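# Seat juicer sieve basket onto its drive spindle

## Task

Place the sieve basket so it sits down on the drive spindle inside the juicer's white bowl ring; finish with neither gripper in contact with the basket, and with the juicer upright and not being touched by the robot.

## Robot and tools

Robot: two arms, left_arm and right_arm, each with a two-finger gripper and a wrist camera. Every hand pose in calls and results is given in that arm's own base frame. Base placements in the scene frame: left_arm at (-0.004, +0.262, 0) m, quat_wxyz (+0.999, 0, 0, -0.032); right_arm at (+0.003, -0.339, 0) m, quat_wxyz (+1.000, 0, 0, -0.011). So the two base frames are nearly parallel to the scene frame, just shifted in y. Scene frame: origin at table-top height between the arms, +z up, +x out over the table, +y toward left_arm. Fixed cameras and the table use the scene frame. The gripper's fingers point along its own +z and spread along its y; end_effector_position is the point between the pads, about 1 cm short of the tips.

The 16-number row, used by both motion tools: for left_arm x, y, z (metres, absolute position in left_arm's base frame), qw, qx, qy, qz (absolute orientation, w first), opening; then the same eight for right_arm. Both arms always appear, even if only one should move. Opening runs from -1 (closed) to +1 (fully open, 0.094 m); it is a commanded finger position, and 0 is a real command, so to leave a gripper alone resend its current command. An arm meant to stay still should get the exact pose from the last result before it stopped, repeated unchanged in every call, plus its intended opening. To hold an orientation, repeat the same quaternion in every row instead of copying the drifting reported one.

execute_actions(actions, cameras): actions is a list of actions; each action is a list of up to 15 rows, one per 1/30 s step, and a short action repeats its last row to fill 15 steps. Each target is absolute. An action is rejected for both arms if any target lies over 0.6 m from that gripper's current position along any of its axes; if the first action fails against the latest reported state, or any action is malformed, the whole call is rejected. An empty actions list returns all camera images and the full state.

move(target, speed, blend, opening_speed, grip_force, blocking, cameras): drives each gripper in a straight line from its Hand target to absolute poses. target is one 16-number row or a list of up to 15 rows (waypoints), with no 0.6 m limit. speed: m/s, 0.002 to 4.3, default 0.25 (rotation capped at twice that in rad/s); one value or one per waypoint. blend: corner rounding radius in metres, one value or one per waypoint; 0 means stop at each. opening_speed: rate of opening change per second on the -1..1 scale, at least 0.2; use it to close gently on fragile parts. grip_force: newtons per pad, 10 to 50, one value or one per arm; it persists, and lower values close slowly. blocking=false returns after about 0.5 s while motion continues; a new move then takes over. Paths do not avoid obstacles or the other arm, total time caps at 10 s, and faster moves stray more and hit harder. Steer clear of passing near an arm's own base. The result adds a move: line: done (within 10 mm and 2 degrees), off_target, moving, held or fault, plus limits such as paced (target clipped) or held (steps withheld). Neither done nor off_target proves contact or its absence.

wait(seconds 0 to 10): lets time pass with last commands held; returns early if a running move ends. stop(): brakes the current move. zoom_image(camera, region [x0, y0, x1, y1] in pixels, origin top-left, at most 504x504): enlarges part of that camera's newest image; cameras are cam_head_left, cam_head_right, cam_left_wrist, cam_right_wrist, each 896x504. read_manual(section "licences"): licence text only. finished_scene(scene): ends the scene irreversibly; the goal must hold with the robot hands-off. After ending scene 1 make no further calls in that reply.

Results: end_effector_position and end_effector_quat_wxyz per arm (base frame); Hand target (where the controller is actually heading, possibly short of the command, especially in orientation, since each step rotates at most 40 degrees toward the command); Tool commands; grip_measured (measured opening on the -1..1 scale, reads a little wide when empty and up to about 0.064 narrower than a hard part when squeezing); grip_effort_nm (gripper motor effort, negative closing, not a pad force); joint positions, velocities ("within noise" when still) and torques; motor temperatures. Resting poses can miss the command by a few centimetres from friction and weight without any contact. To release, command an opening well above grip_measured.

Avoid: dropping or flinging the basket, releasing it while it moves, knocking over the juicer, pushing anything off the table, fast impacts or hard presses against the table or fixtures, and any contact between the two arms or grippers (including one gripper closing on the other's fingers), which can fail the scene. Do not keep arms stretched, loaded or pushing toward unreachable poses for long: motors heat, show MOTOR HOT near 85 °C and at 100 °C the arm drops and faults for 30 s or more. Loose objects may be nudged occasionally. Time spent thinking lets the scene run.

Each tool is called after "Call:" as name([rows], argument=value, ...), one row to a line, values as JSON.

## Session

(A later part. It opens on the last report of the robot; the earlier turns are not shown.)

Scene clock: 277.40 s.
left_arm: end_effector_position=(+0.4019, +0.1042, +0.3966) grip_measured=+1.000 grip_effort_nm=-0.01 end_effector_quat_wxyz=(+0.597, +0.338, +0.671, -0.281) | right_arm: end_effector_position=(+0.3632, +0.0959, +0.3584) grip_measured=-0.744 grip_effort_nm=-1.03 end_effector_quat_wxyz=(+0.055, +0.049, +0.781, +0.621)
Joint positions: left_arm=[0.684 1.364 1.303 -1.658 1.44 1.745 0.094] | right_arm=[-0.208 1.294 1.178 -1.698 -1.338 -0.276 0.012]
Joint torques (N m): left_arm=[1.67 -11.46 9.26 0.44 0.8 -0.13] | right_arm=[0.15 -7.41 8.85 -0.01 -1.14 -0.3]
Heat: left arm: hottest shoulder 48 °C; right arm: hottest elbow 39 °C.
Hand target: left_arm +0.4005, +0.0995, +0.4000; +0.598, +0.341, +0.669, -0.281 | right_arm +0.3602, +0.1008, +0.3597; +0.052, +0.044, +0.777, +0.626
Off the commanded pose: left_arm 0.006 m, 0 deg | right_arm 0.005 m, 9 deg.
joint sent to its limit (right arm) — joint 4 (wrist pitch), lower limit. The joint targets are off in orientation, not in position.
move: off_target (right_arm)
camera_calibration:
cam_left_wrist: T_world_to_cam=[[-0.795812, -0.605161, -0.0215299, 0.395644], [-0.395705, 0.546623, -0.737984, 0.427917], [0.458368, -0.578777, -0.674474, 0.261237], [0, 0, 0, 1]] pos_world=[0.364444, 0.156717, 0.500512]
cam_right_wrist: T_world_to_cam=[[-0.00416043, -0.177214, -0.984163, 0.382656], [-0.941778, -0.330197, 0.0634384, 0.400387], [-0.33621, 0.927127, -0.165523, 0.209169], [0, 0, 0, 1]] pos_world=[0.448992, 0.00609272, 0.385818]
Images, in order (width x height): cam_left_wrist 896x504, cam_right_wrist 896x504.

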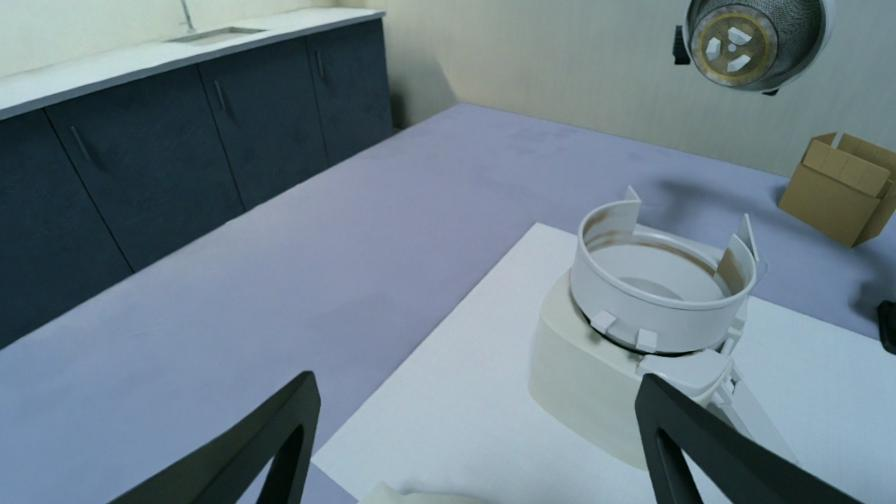

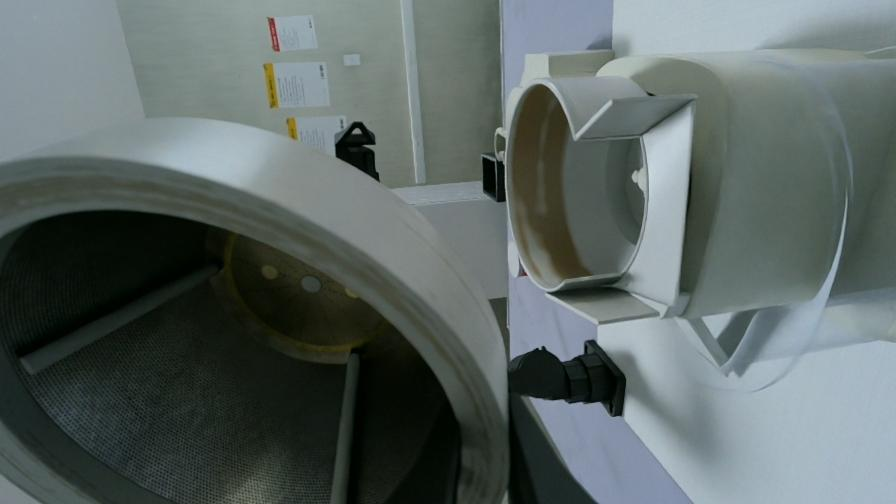

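Call:
move([
  [0.5,0.25,0.40,0.598,0.341,0.669,-0.281,1, 0.37,0.05,0.41,0.0155,-0.2583,0.964,0.058,-1],
  [0.5,0.25,0.40,0.598,0.341,0.669,-0.281,1, 0.418,0.27,0.41,0.0155,-0.2583,0.964,0.058,-1],
  [0.5,0.25,0.40,0.598,0.341,0.669,-0.281,1, 0.418,0.281,0.295,0.0155,-0.2583,0.964,0.058,-1],
], speed=0.25, cameras=["cam_right_wrist","cam_head_left","cam_head_right"])

Call:
zoom_image(camera="cam_head_left", region=[380, 220, 540, 340])

Call:
zoom_image(camera="cam_head_right", region=[380, 220, 540, 340])

Scene clock: 307.50 s.
left_arm: end_effector_position=(+0.4951, +0.2392, +0.3877) grip_measured=+1.000 grip_effort_nm=-0.01 end_effector_quat_wxyz=(+0.607, +0.309, +0.687, -0.254) | right_arm: end_effector_position=(+0.4212, +0.2757, +0.2819) grip_measured=-0.745 grip_effort_nm=-1.03 end_effector_quat_wxyz=(-0.003, -0.258, +0.965, +0.050)
Joint positions: left_arm=[0.77 1.742 1.721 -1.685 1.435 1.731 0.094] | right_arm=[0.547 1.642 1.709 -1.615 -0.099 0.025 0.012]
Joint torques (N m): left_arm=[2.96 -15.38 14.04 -0.18 0.59 -0.2] | right_arm=[0.67 -15.21 10.03 1.37 -0.17 0.06]
Heat: left arm: hottest shoulder 46 °C; right arm: hottest elbow 40 °C.
Hand target: left_arm +0.4993, +0.2491, +0.3997; +0.610, +0.312, +0.687, -0.244 | right_arm +0.4179, +0.2808, +0.2949; +0.015, -0.258, +0.964, +0.058
Off the commanded pose: left_arm 0.017 m, 5 deg | right_arm 0.014 m, 2 deg.
joint sent to its limit (left arm) — joint 4 (wrist pitch), lower limit. The joint targets are off in orientation, not in position.
move: off_target (left_arm, right_arm)
camera_calibration:
cam_right_wrist: T_world_to_cam=[[0.49201, -0.858037, -0.147305, 0.0823789], [-0.739963, -0.501301, 0.448499, 0.372869], [-0.458673, -0.111666, -0.881561, 0.589151], [0, 0, 0, 1]] pos_world=[0.505606, 0.323392, 0.364276]
Images, in order (width x height): cam_head_left 896x504, cam_head_right 896x504, cam_right_wrist 896x504.

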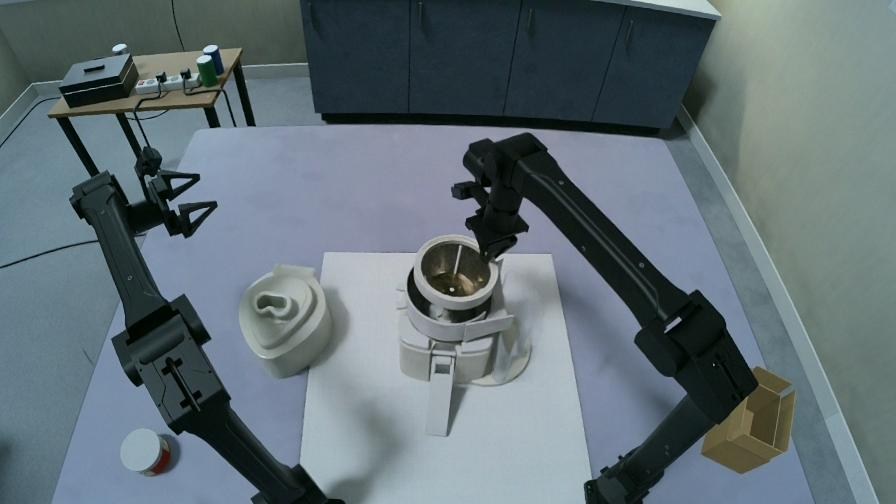

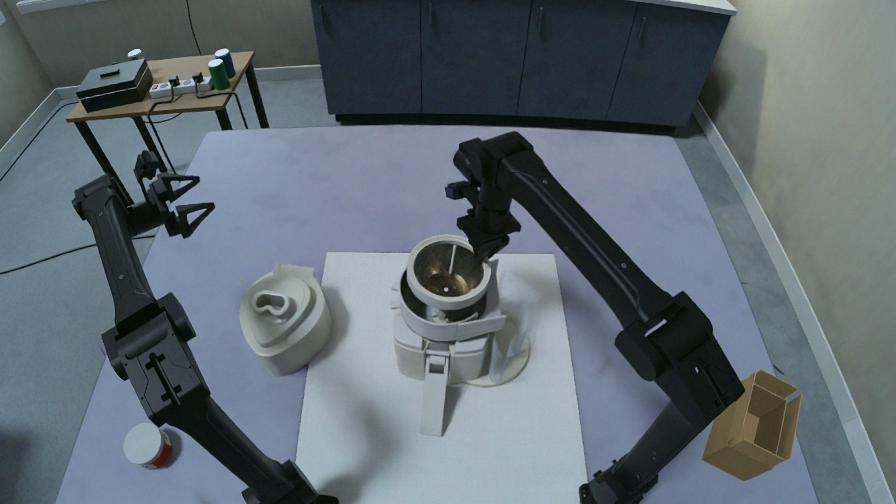

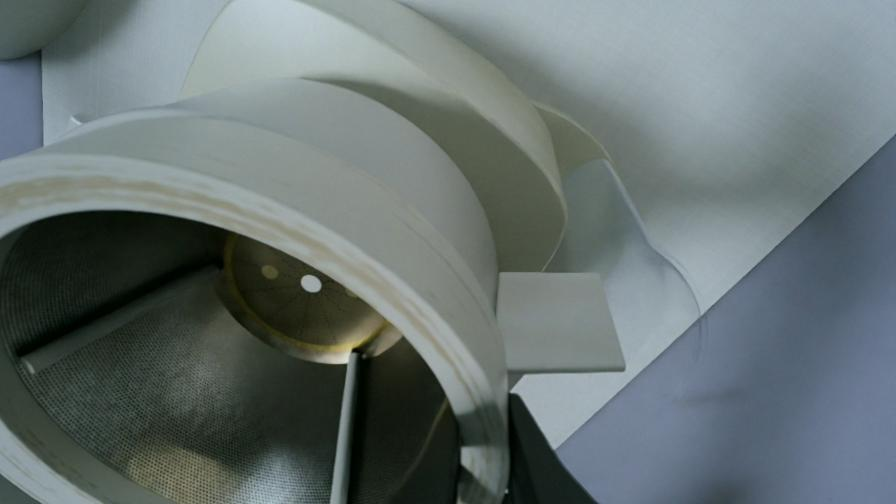

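Scaled by 3.150 from the camera's 896x504 image, which has a finer 1280x720 frame.

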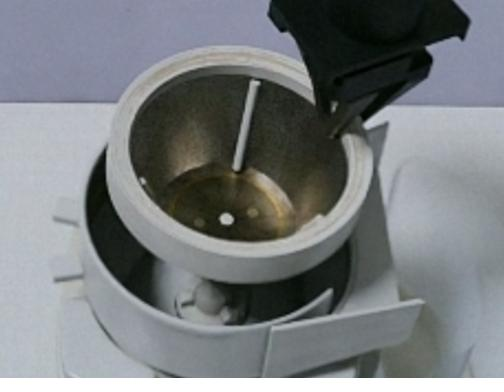

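Scaled by 3.150 from the camera's 896x504 image, which has a finer 1280x720 frame.

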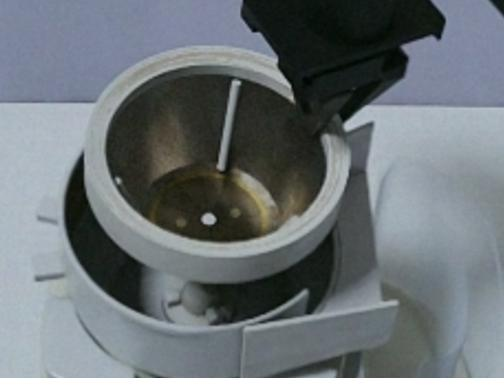

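Call:
move(target=[0.5,0.25,0.40,0.598,0.341,0.669,-0.281,1, 0.4175,0.286,0.24,0.0155,-0.2583,0.964,0.058,-1], speed=0.06, cameras=["cam_right_wrist","cam_head_left","cam_head_right"])

Call:
zoom_image(camera="cam_head_left", region=[380, 220, 540, 340])

Call:
zoom_image(camera="cam_head_right", region=[380, 220, 540, 340])

Scene clock: 320.30 s.
left_arm: end_effector_position=(+0.4951, +0.2392, +0.3877) grip_measured=+1.000 grip_effort_nm=-0.01 end_effector_quat_wxyz=(+0.607, +0.309, +0.687, -0.254) | right_arm: end_effector_position=(+0.4223, +0.2770, +0.2723) grip_measured=-0.745 grip_effort_nm=-1.03 end_effector_quat_wxyz=(+0.042, -0.257, +0.964, +0.064)
Joint positions: left_arm=[0.77 1.742 1.721 -1.685 1.435 1.731 0.094] | right_arm=[0.548 1.583 1.607 -1.479 -0.098 0.033 0.012]
Joint torques (N m): left_arm=[2.08 -16.5 14.15 -0.13 0.56 -0.2] | right_arm=[1.08 -9.93 6.58 1.78 -0.17 0.05]
Heat: left arm: hottest shoulder 47 °C; right arm: hottest elbow 41 °C.
Hand target: left_arm +0.4993, +0.2491, +0.3997; +0.610, +0.312, +0.687, -0.244 | right_arm +0.4164, +0.2850, +0.2408; +0.015, -0.258, +0.964, +0.058
Off the commanded pose: left_arm 0.017 m, 5 deg | right_arm 0.034 m, 3 deg.
joint sent to its limit (left arm) — joint 4 (wrist pitch), lower limit. The joint targets are off in orientation, not in position.
move: off_target (left_arm, right_arm)
camera_calibration:
cam_right_wrist: T_world_to_cam=[[0.498257, -0.854044, -0.149495, 0.0783084], [-0.775534, -0.516096, 0.363581, 0.420924], [-0.387668, -0.0652186, -0.919489, 0.54884], [0, 0, 0, 1]] pos_world=[0.500191, 0.31991, 0.363319]
Images, in order (width x height): cam_head_left 896x504, cam_head_right 896x504, cam_right_wrist 896x504.

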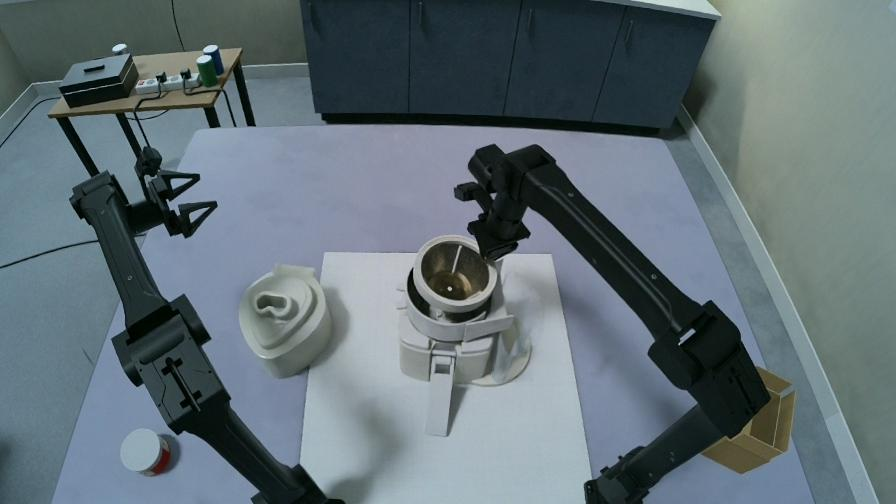

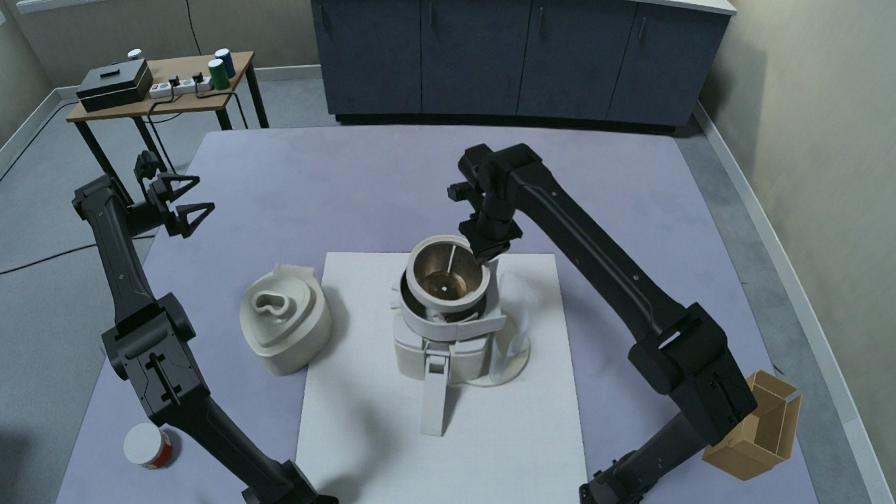

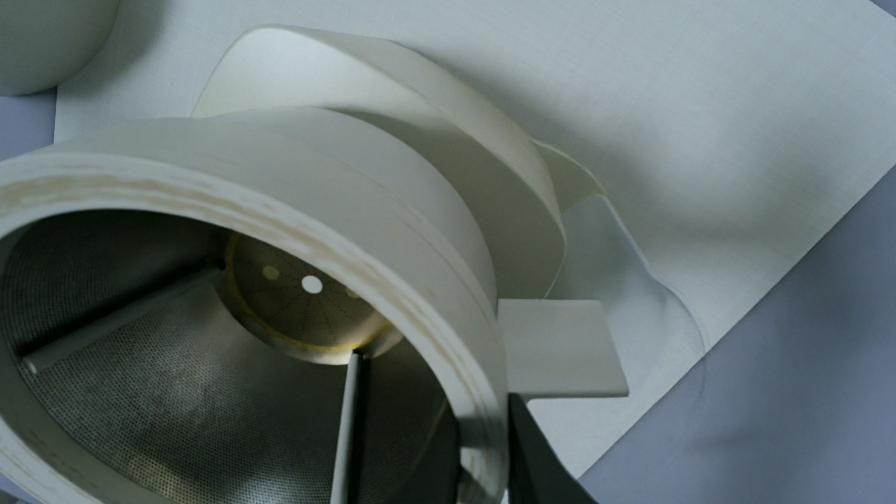

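Scaled by 3.150 from the camera's 896x504 image, which has a finer 1280x720 frame.

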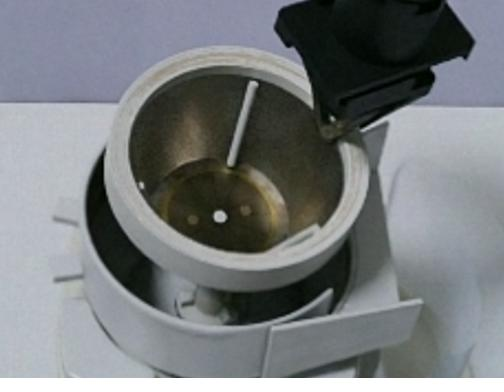

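Scaled by 3.150 from the camera's 896x504 image, which has a finer 1280x720 frame.

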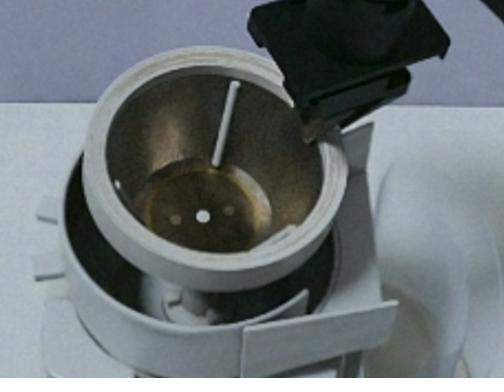

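Call:
zoom_image(camera="cam_right_wrist", region=[380, 230, 660, 504])

Call:
zoom_image(camera="cam_head_left", region=[450, 220, 540, 300])

Call:
execute_actions(actions=[], cameras=["cam_left_wrist"])

Scaled by 1.800 from the camera's 896x504 image, which has a finer 1280x720 frame.

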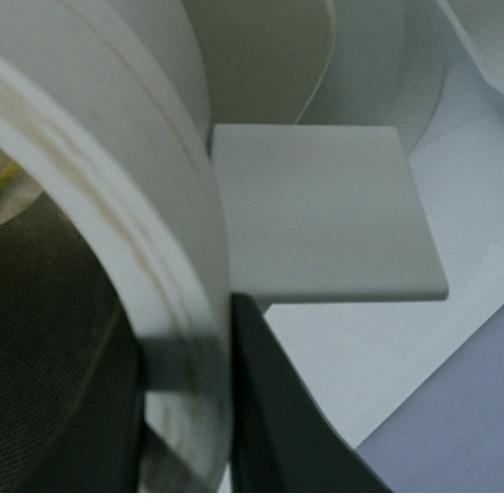

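Scaled by 5.600 from the camera's 896x504 image, which has a finer 1280x720 frame.

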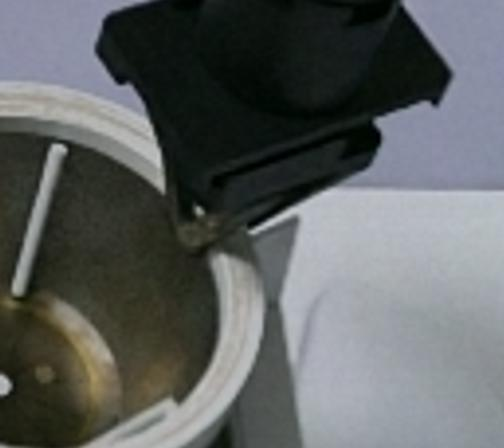

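Scene clock: 349.40 s.
left_arm: end_effector_position=(+0.4951, +0.2392, +0.3877) grip_measured=+1.000 grip_effort_nm=-0.01 end_effector_quat_wxyz=(+0.607, +0.309, +0.687, -0.254) | right_arm: end_effector_position=(+0.4223, +0.2770, +0.2723) grip_measured=-0.745 grip_effort_nm=-1.03 end_effector_quat_wxyz=(+0.042, -0.256, +0.964, +0.064)
Joint positions: left_arm=[0.77 1.742 1.721 -1.685 1.435 1.731 0.094] | right_arm=[0.548 1.583 1.607 -1.479 -0.098 0.033 0.012]
Joint velocities: within noise
Joint torques (N m): left_arm=[1.55 -15.5 14.06 -0.03 0.64 -0.15] | right_arm=[0.91 -10.29 6.64 1.87 -0.13 0.08]
Motor temperatures (°C): left_arm=[26 47 43 26 26 26 27] | right_arm=[28 33 38 23 28 25 28]
Heat: left arm: hottest shoulder 47 °C; right arm: hottest elbow 38 °C.
Hand target: left_arm +0.4993, +0.2491, +0.3997; +0.610, +0.312, +0.687, -0.244 | right_arm +0.4164, +0.2850, +0.2408; +0.015, -0.258, +0.964, +0.058
Tool commands: left_gripper/opening=+1.0 right_gripper/opening=-1.0
Off the commanded pose: left_arm 0.017 m, 5 deg | right_arm 0.034 m, 3 deg.
camera_calibration:
cam_left_wrist: T_world_to_cam=[[-0.740123, -0.672152, -0.0207169, 0.539426], [-0.445197, 0.512841, -0.734025, 0.415529], [0.504001, -0.534046, -0.678806, 0.259016], [0, 0, 0, 1]] pos_world=[0.45369, 0.287802, 0.492006]
Images, in order (width x height): cam_left_wrist 896x504.

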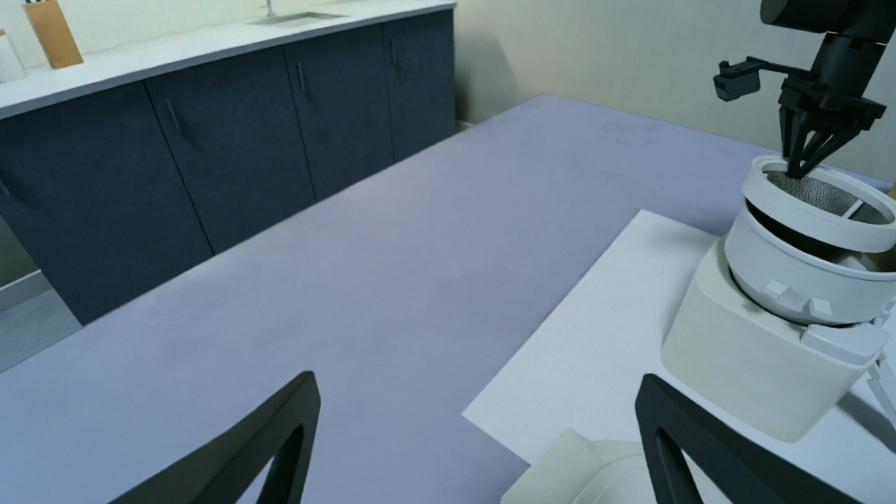

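Call:
move(target=[0.33,0.239,0.40,0.598,0.341,0.669,-0.281,1, 0.4164,0.2850,0.2408,0.0155,-0.2583,0.964,0.058,-1], cameras=["cam_left_wrist"])

Call:
zoom_image(camera="cam_left_wrist", region=[540, 100, 896, 400])

Scene clock: 356.73 s.
left_arm: end_effector_position=(+0.3331, +0.2375, +0.4006) grip_measured=+1.000 grip_effort_nm=-0.01 end_effector_quat_wxyz=(+0.621, +0.239, +0.732, -0.146) | right_arm: end_effector_position=(+0.4223, +0.2769, +0.2725) grip_measured=-0.745 grip_effort_nm=-1.03 end_effector_quat_wxyz=(+0.042, -0.256, +0.964, +0.063)
Joint positions: left_arm=[1.052 1.348 1.325 -1.687 1.383 1.797 0.094] | right_arm=[0.548 1.582 1.607 -1.479 -0.098 0.033 0.012]
Joint torques (N m): left_arm=[2.02 -10.46 9.54 -0.2 0.53 -0.02] | right_arm=[0.79 -10.64 6.45 1.69 -0.17 0.07]
Heat: left arm: hottest shoulder 46 °C; right arm: hottest elbow 37 °C.
Hand target: left_arm +0.3308, +0.2386, +0.3999; +0.621, +0.239, +0.733, -0.142 | right_arm +0.4155, +0.2840, +0.2417; +0.015, -0.258, +0.964, +0.058
Off the commanded pose: left_arm 0.003 m, 21 deg | right_arm 0.033 m, 3 deg.
joint sent to its limit (left arm) — joint 4 (wrist pitch), lower limit. The joint targets are off in orientation, not in position.
move: off_target (left_arm, right_arm)
camera_calibration:
cam_left_wrist: T_world_to_cam=[[-0.539539, -0.838248, -0.0789823, 0.414626], [-0.572691, 0.434133, -0.69538, 0.39939], [0.61719, -0.329952, -0.714288, 0.276498], [0, 0, 0, 1]] pos_world=[0.281782, 0.265402, 0.507976]
Images, in order (width x height): cam_left_wrist 896x504.

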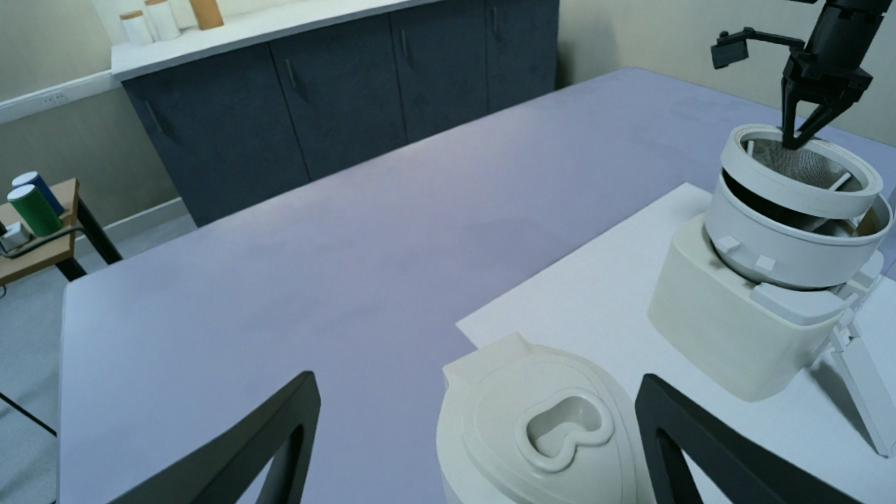

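Scaled by 1.416 from the camera's 896x504 image, which has a finer 1280x720 frame.

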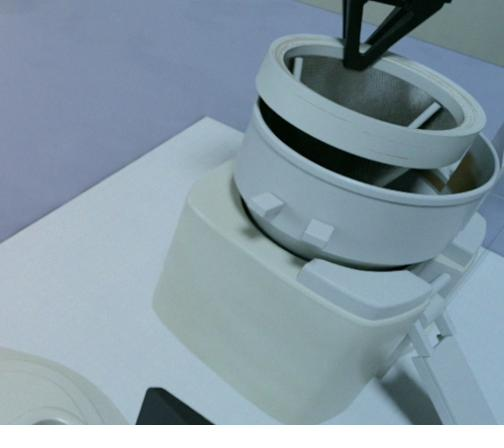

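Call:
move([
  [0.33,0.239,0.40,0.621,0.239,0.732,-0.146,1, 0.416,0.282,0.32,-0.047,-0.2583,0.963,0.0414,-1],
  [0.33,0.239,0.40,0.621,0.239,0.732,-0.146,1, 0.416,0.282,0.275,-0.047,-0.2583,0.963,0.0414,-1],
], speed=0.1, cameras=["cam_left_wrist","cam_right_wrist","cam_head_left"])

Call:
zoom_image(camera="cam_left_wrist", region=[640, 70, 896, 270])

Call:
zoom_image(camera="cam_head_left", region=[380, 220, 540, 340])

Scene clock: 371.50 s.
left_arm: end_effector_position=(+0.3331, +0.2375, +0.4005) grip_measured=+1.000 grip_effort_nm=-0.01 end_effector_quat_wxyz=(+0.621, +0.239, +0.732, -0.146) | right_arm: end_effector_position=(+0.4105, +0.2709, +0.2746) grip_measured=-0.745 grip_effort_nm=-1.03 end_effector_quat_wxyz=(-0.048, -0.252, +0.966, +0.039)
Joint positions: left_arm=[1.052 1.348 1.325 -1.687 1.382 1.798 0.094] | right_arm=[0.548 1.672 1.726 -1.695 -0.103 0.033 0.012]
Joint torques (N m): left_arm=[2.49 -10.4 9.68 -0.13 0.67 0.05] | right_arm=[0.73 -11.63 12.38 0.38 -0.21 -0.11]
Heat: left arm: hottest shoulder 44 °C; right arm: hottest elbow 37 °C.
Hand target: left_arm +0.3304, +0.2388, +0.3999; +0.621, +0.237, +0.733, -0.143 | right_arm +0.4157, +0.2818, +0.2749; -0.047, -0.258, +0.964, +0.042
Off the commanded pose: left_arm 0.003 m, 0 deg | right_arm 0.012 m, 1 deg.
joint sent to its limit (left arm) — joint 4 (wrist pitch), lower limit. The joint targets still meet the commanded pose.
move: off_target (right_arm)
camera_calibration:
cam_left_wrist: T_world_to_cam=[[-0.539606, -0.838169, -0.0793636, 0.41481], [-0.572764, 0.434553, -0.695057, 0.399066], [0.617063, -0.3296, -0.71456, 0.276507], [0, 0, 0, 1]] pos_world=[0.281781, 0.265402, 0.507876]
cam_right_wrist: T_world_to_cam=[[0.473844, -0.867982, -0.148588, 0.092835], [-0.703008, -0.474473, 0.529769, 0.321046], [-0.530331, -0.146569, -0.835025, 0.603471], [0, 0, 0, 1]] pos_world=[0.501748, 0.321356, 0.347628]
Images, in order (width x height): cam_head_left 896x504, cam_left_wrist 896x504, cam_right_wrist 896x504.

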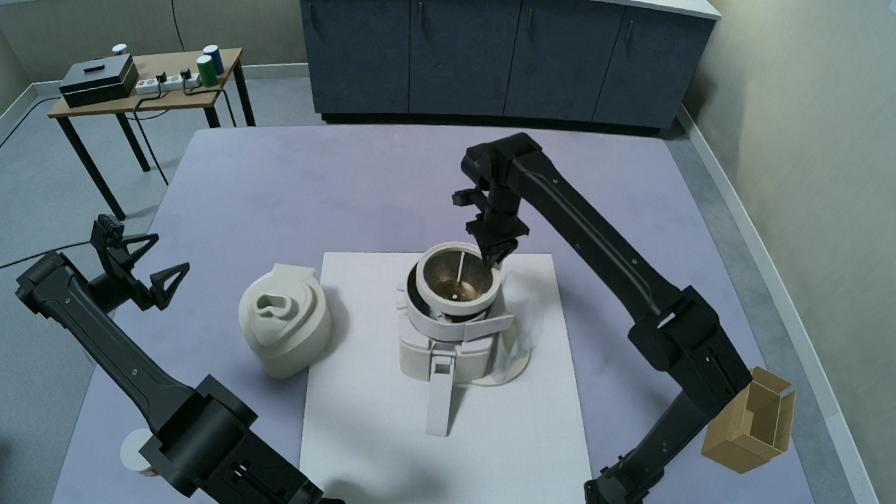

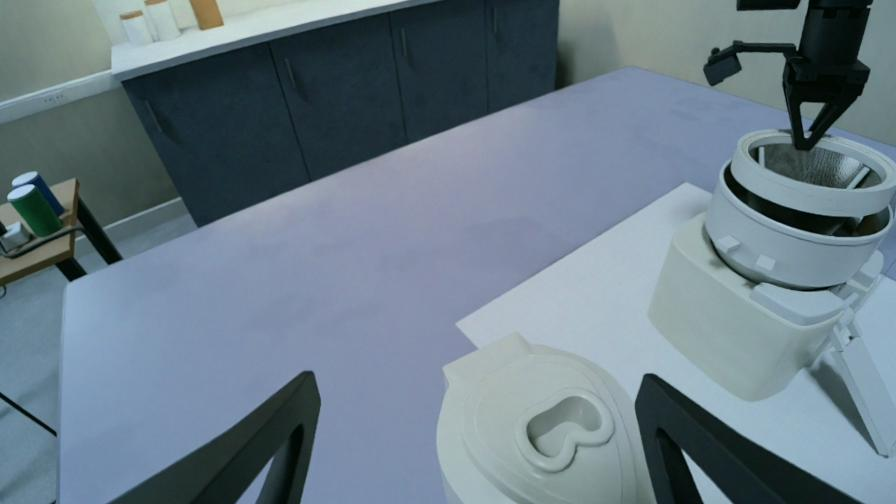

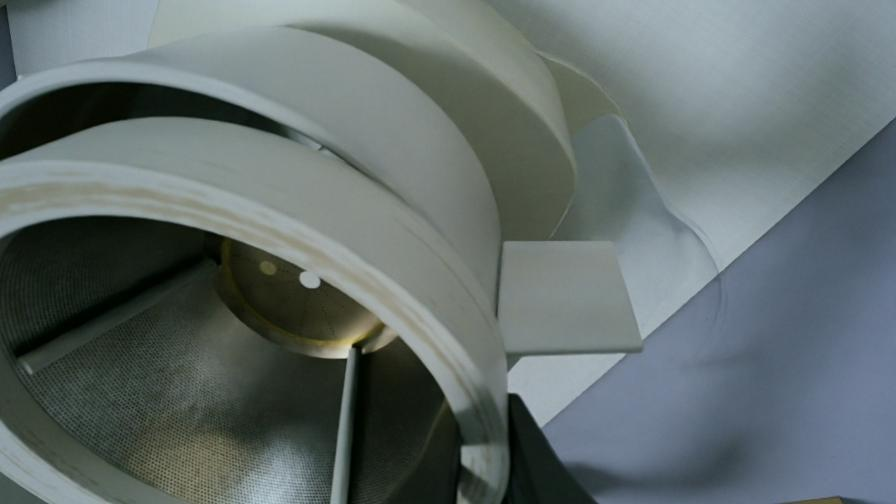

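Scaled by 1.969 from the camera's 896x504 image, which has a finer 1280x720 frame.

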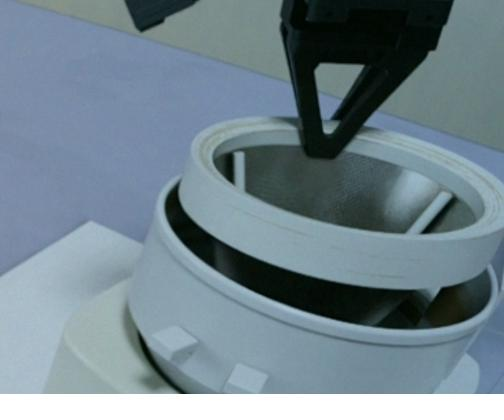

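Scaled by 3.150 from the camera's 896x504 image, which has a finer 1280x720 frame.

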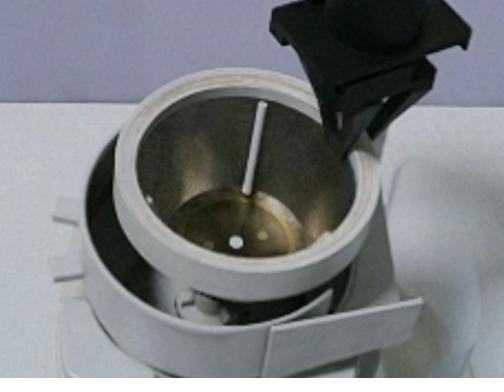

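Call:
move([
  [0.33,0.239,0.40,0.621,0.239,0.732,-0.146,1, 0.4215,0.292,0.29,-0.047,-0.2583,0.963,0.0414,-1],
  [0.33,0.239,0.40,0.621,0.239,0.732,-0.146,1, 0.4205,0.291,0.24,-0.047,-0.2583,0.963,0.0414,-1],
], speed=0.07, cameras=["cam_left_wrist","cam_right_wrist","cam_head_left"])

Call:
zoom_image(camera="cam_left_wrist", region=[640, 70, 896, 270])

Call:
zoom_image(camera="cam_head_left", region=[380, 220, 540, 340])

Scene clock: 385.07 s.
left_arm: end_effector_position=(+0.3331, +0.2375, +0.4005) grip_measured=+1.000 grip_effort_nm=-0.01 end_effector_quat_wxyz=(+0.621, +0.239, +0.732, -0.146) | right_arm: end_effector_position=(+0.4192, +0.2819, +0.2721) grip_measured=-0.745 grip_effort_nm=-1.03 end_effector_quat_wxyz=(-0.028, -0.257, +0.965, +0.046)
Joint positions: left_arm=[1.052 1.348 1.325 -1.687 1.382 1.798 0.094] | right_arm=[0.557 1.678 1.729 -1.648 -0.103 0.035 0.012]
Joint torques (N m): left_arm=[1.96 -10.52 9.42 -0.32 0.63 -0.01] | right_arm=[0.56 -10.93 6.89 2.11 -0.17 0.03]
Heat: left arm: hottest elbow 44 °C; right arm: hottest elbow 40 °C.
Hand target: left_arm +0.3304, +0.2388, +0.3999; +0.621, +0.237, +0.733, -0.143 | right_arm +0.4193, +0.2900, +0.2406; -0.047, -0.259, +0.964, +0.041
Off the commanded pose: left_arm 0.003 m, 0 deg | right_arm 0.033 m, 2 deg.
joint sent to its limit (left arm) — joint 4 (wrist pitch), lower limit. The joint targets still meet the commanded pose.
move: off_target (right_arm)
camera_calibration:
cam_left_wrist: T_world_to_cam=[[-0.539606, -0.838169, -0.0793636, 0.41481], [-0.572764, 0.434553, -0.695057, 0.399066], [0.617063, -0.3296, -0.71456, 0.276507], [0, 0, 0, 1]] pos_world=[0.281781, 0.265402, 0.507876]
cam_right_wrist: T_world_to_cam=[[0.486644, -0.860551, -0.150431, 0.090888], [-0.718043, -0.492095, 0.492197, 0.35519], [-0.497587, -0.131508, -0.857387, 0.595593], [0, 0, 0, 1]] pos_world=[0.507171, 0.331326, 0.349503]
Images, in order (width x height): cam_head_left 896x504, cam_left_wrist 896x504, cam_right_wrist 896x504.

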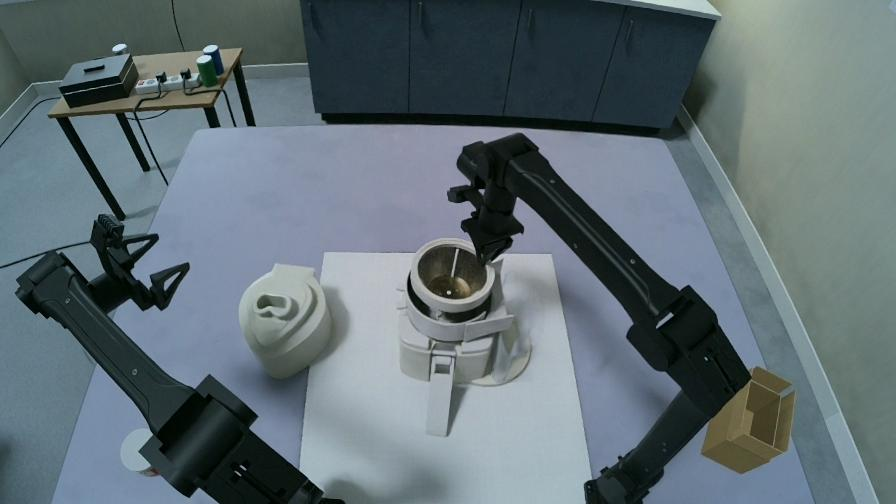

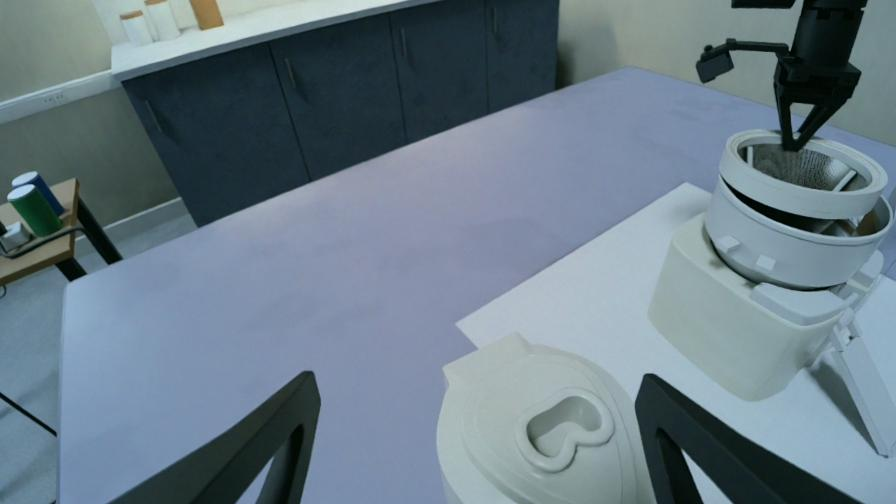

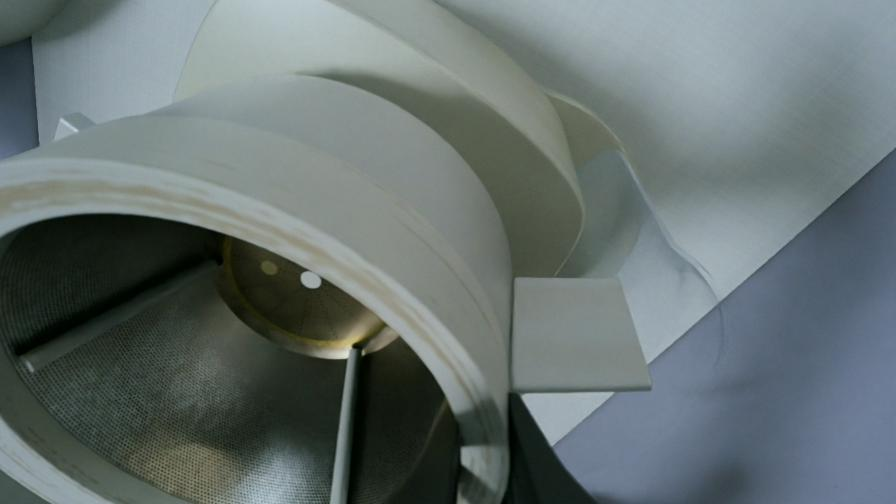

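Scaled by 1.969 from the camera's 896x504 image, which has a finer 1280x720 frame.

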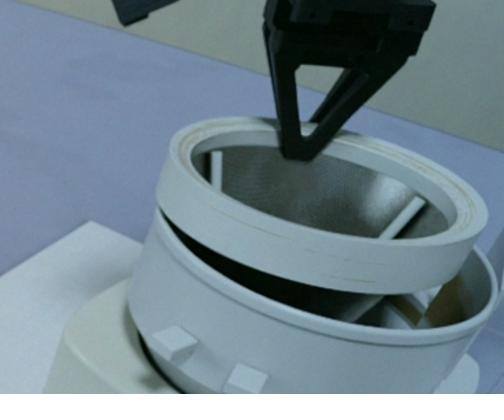

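Scaled by 3.150 from the camera's 896x504 image, which has a finer 1280x720 frame.

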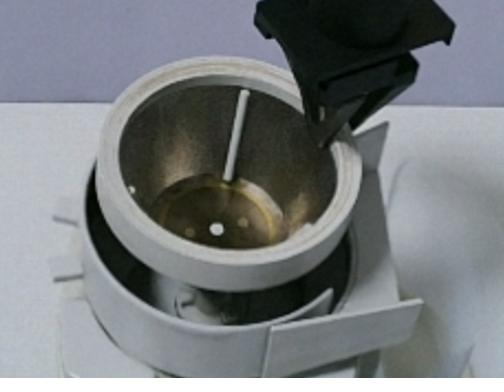

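Call:
move([
  [0.33,0.239,0.40,0.621,0.239,0.732,-0.146,1, 0.40,0.289,0.30,-0.047,-0.2583,0.963,0.0414,-1],
  [0.33,0.239,0.40,0.621,0.239,0.732,-0.146,1, 0.406,0.290,0.24,-0.047,-0.2583,0.963,0.0414,-1],
], speed=0.07, cameras=["cam_left_wrist","cam_right_wrist","cam_head_left"])

Call:
zoom_image(camera="cam_left_wrist", region=[640, 70, 896, 270])

Call:
zoom_image(camera="cam_head_left", region=[380, 220, 540, 340])

Scene clock: 394.70 s.
left_arm: end_effector_position=(+0.3331, +0.2375, +0.4005) grip_measured=+1.000 grip_effort_nm=-0.01 end_effector_quat_wxyz=(+0.621, +0.239, +0.732, -0.146) | right_arm: end_effector_position=(+0.4057, +0.2861, +0.2494) grip_measured=-0.745 grip_effort_nm=-1.03 end_effector_quat_wxyz=(-0.046, -0.258, +0.964, +0.040)
Joint positions: left_arm=[1.052 1.348 1.325 -1.687 1.382 1.798 0.094] | right_arm=[0.579 1.678 1.668 -1.624 -0.104 0.053 0.012]
Joint torques (N m): left_arm=[2.26 -11.16 9.29 -0.01 0.62 0.02] | right_arm=[-0.09 -13.16 8.31 1.58 -0.23 -0.05]
Motor temperatures (°C): left_arm=[26 42 44 26 26 26 27] | right_arm=[28 33 39 23 28 25 28]
Heat: left arm: hottest elbow 44 °C; right arm: hottest elbow 39 °C.
Hand target: left_arm +0.3304, +0.2388, +0.3999; +0.621, +0.237, +0.733, -0.143 | right_arm +0.4060, +0.2899, +0.2401; -0.047, -0.259, +0.964, +0.042
Off the commanded pose: left_arm 0.003 m, 0 deg | right_arm 0.010 m, 0 deg.
joint sent to its limit (left arm) — joint 4 (wrist pitch), lower limit. The joint targets still meet the commanded pose.
move: done
camera_calibration:
cam_left_wrist: T_world_to_cam=[[-0.539606, -0.838169, -0.0793636, 0.41481], [-0.572764, 0.434553, -0.695057, 0.399066], [0.617063, -0.3296, -0.71456, 0.276507], [0, 0, 0, 1]] pos_world=[0.281781, 0.265402, 0.507876]
cam_right_wrist: T_world_to_cam=[[0.484433, -0.862162, -0.148329, 0.0985457], [-0.699838, -0.483659, 0.525642, 0.340646], [-0.52493, -0.150832, -0.837675, 0.581701], [0, 0, 0, 1]] pos_world=[0.496011, 0.337458, 0.322835]
Images, in order (width x height): cam_head_left 896x504, cam_left_wrist 896x504, cam_right_wrist 896x504.

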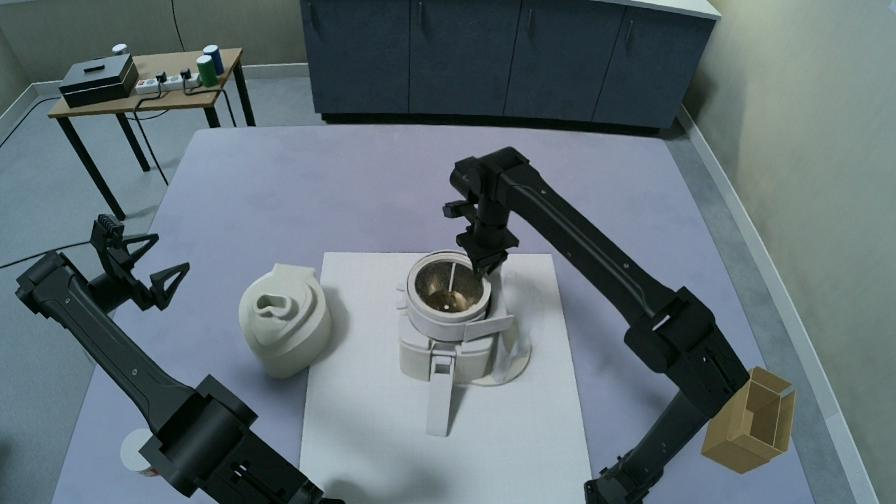

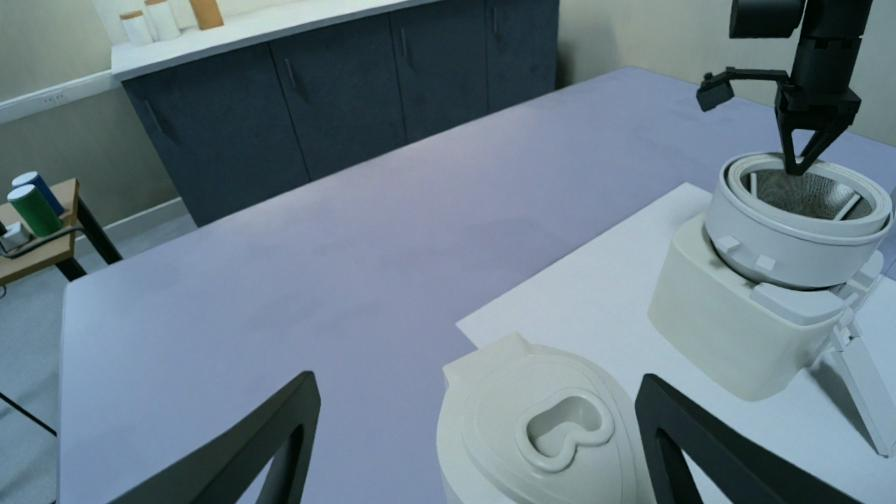

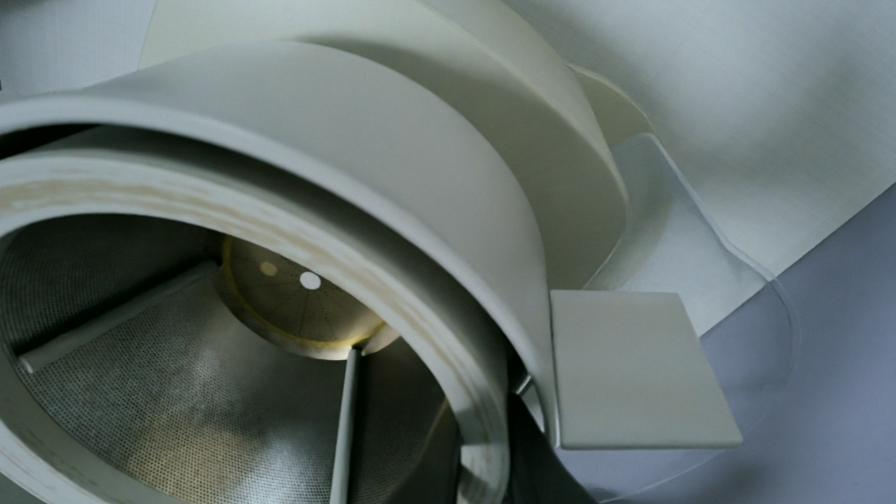

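Scaled by 1.969 from the camera's 896x504 image, which has a finer 1280x720 frame.

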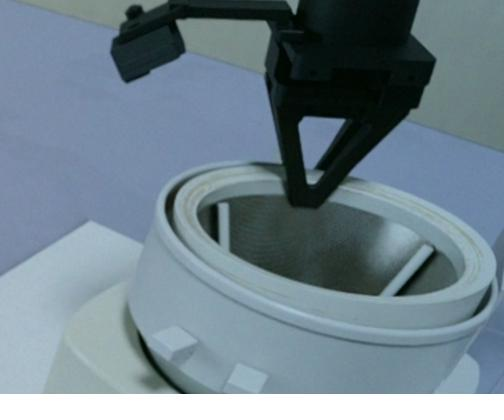

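Scaled by 3.150 from the camera's 896x504 image, which has a finer 1280x720 frame.

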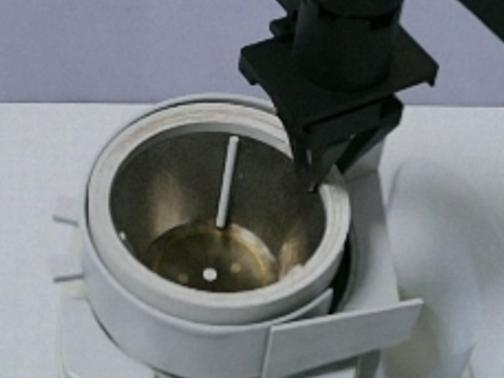

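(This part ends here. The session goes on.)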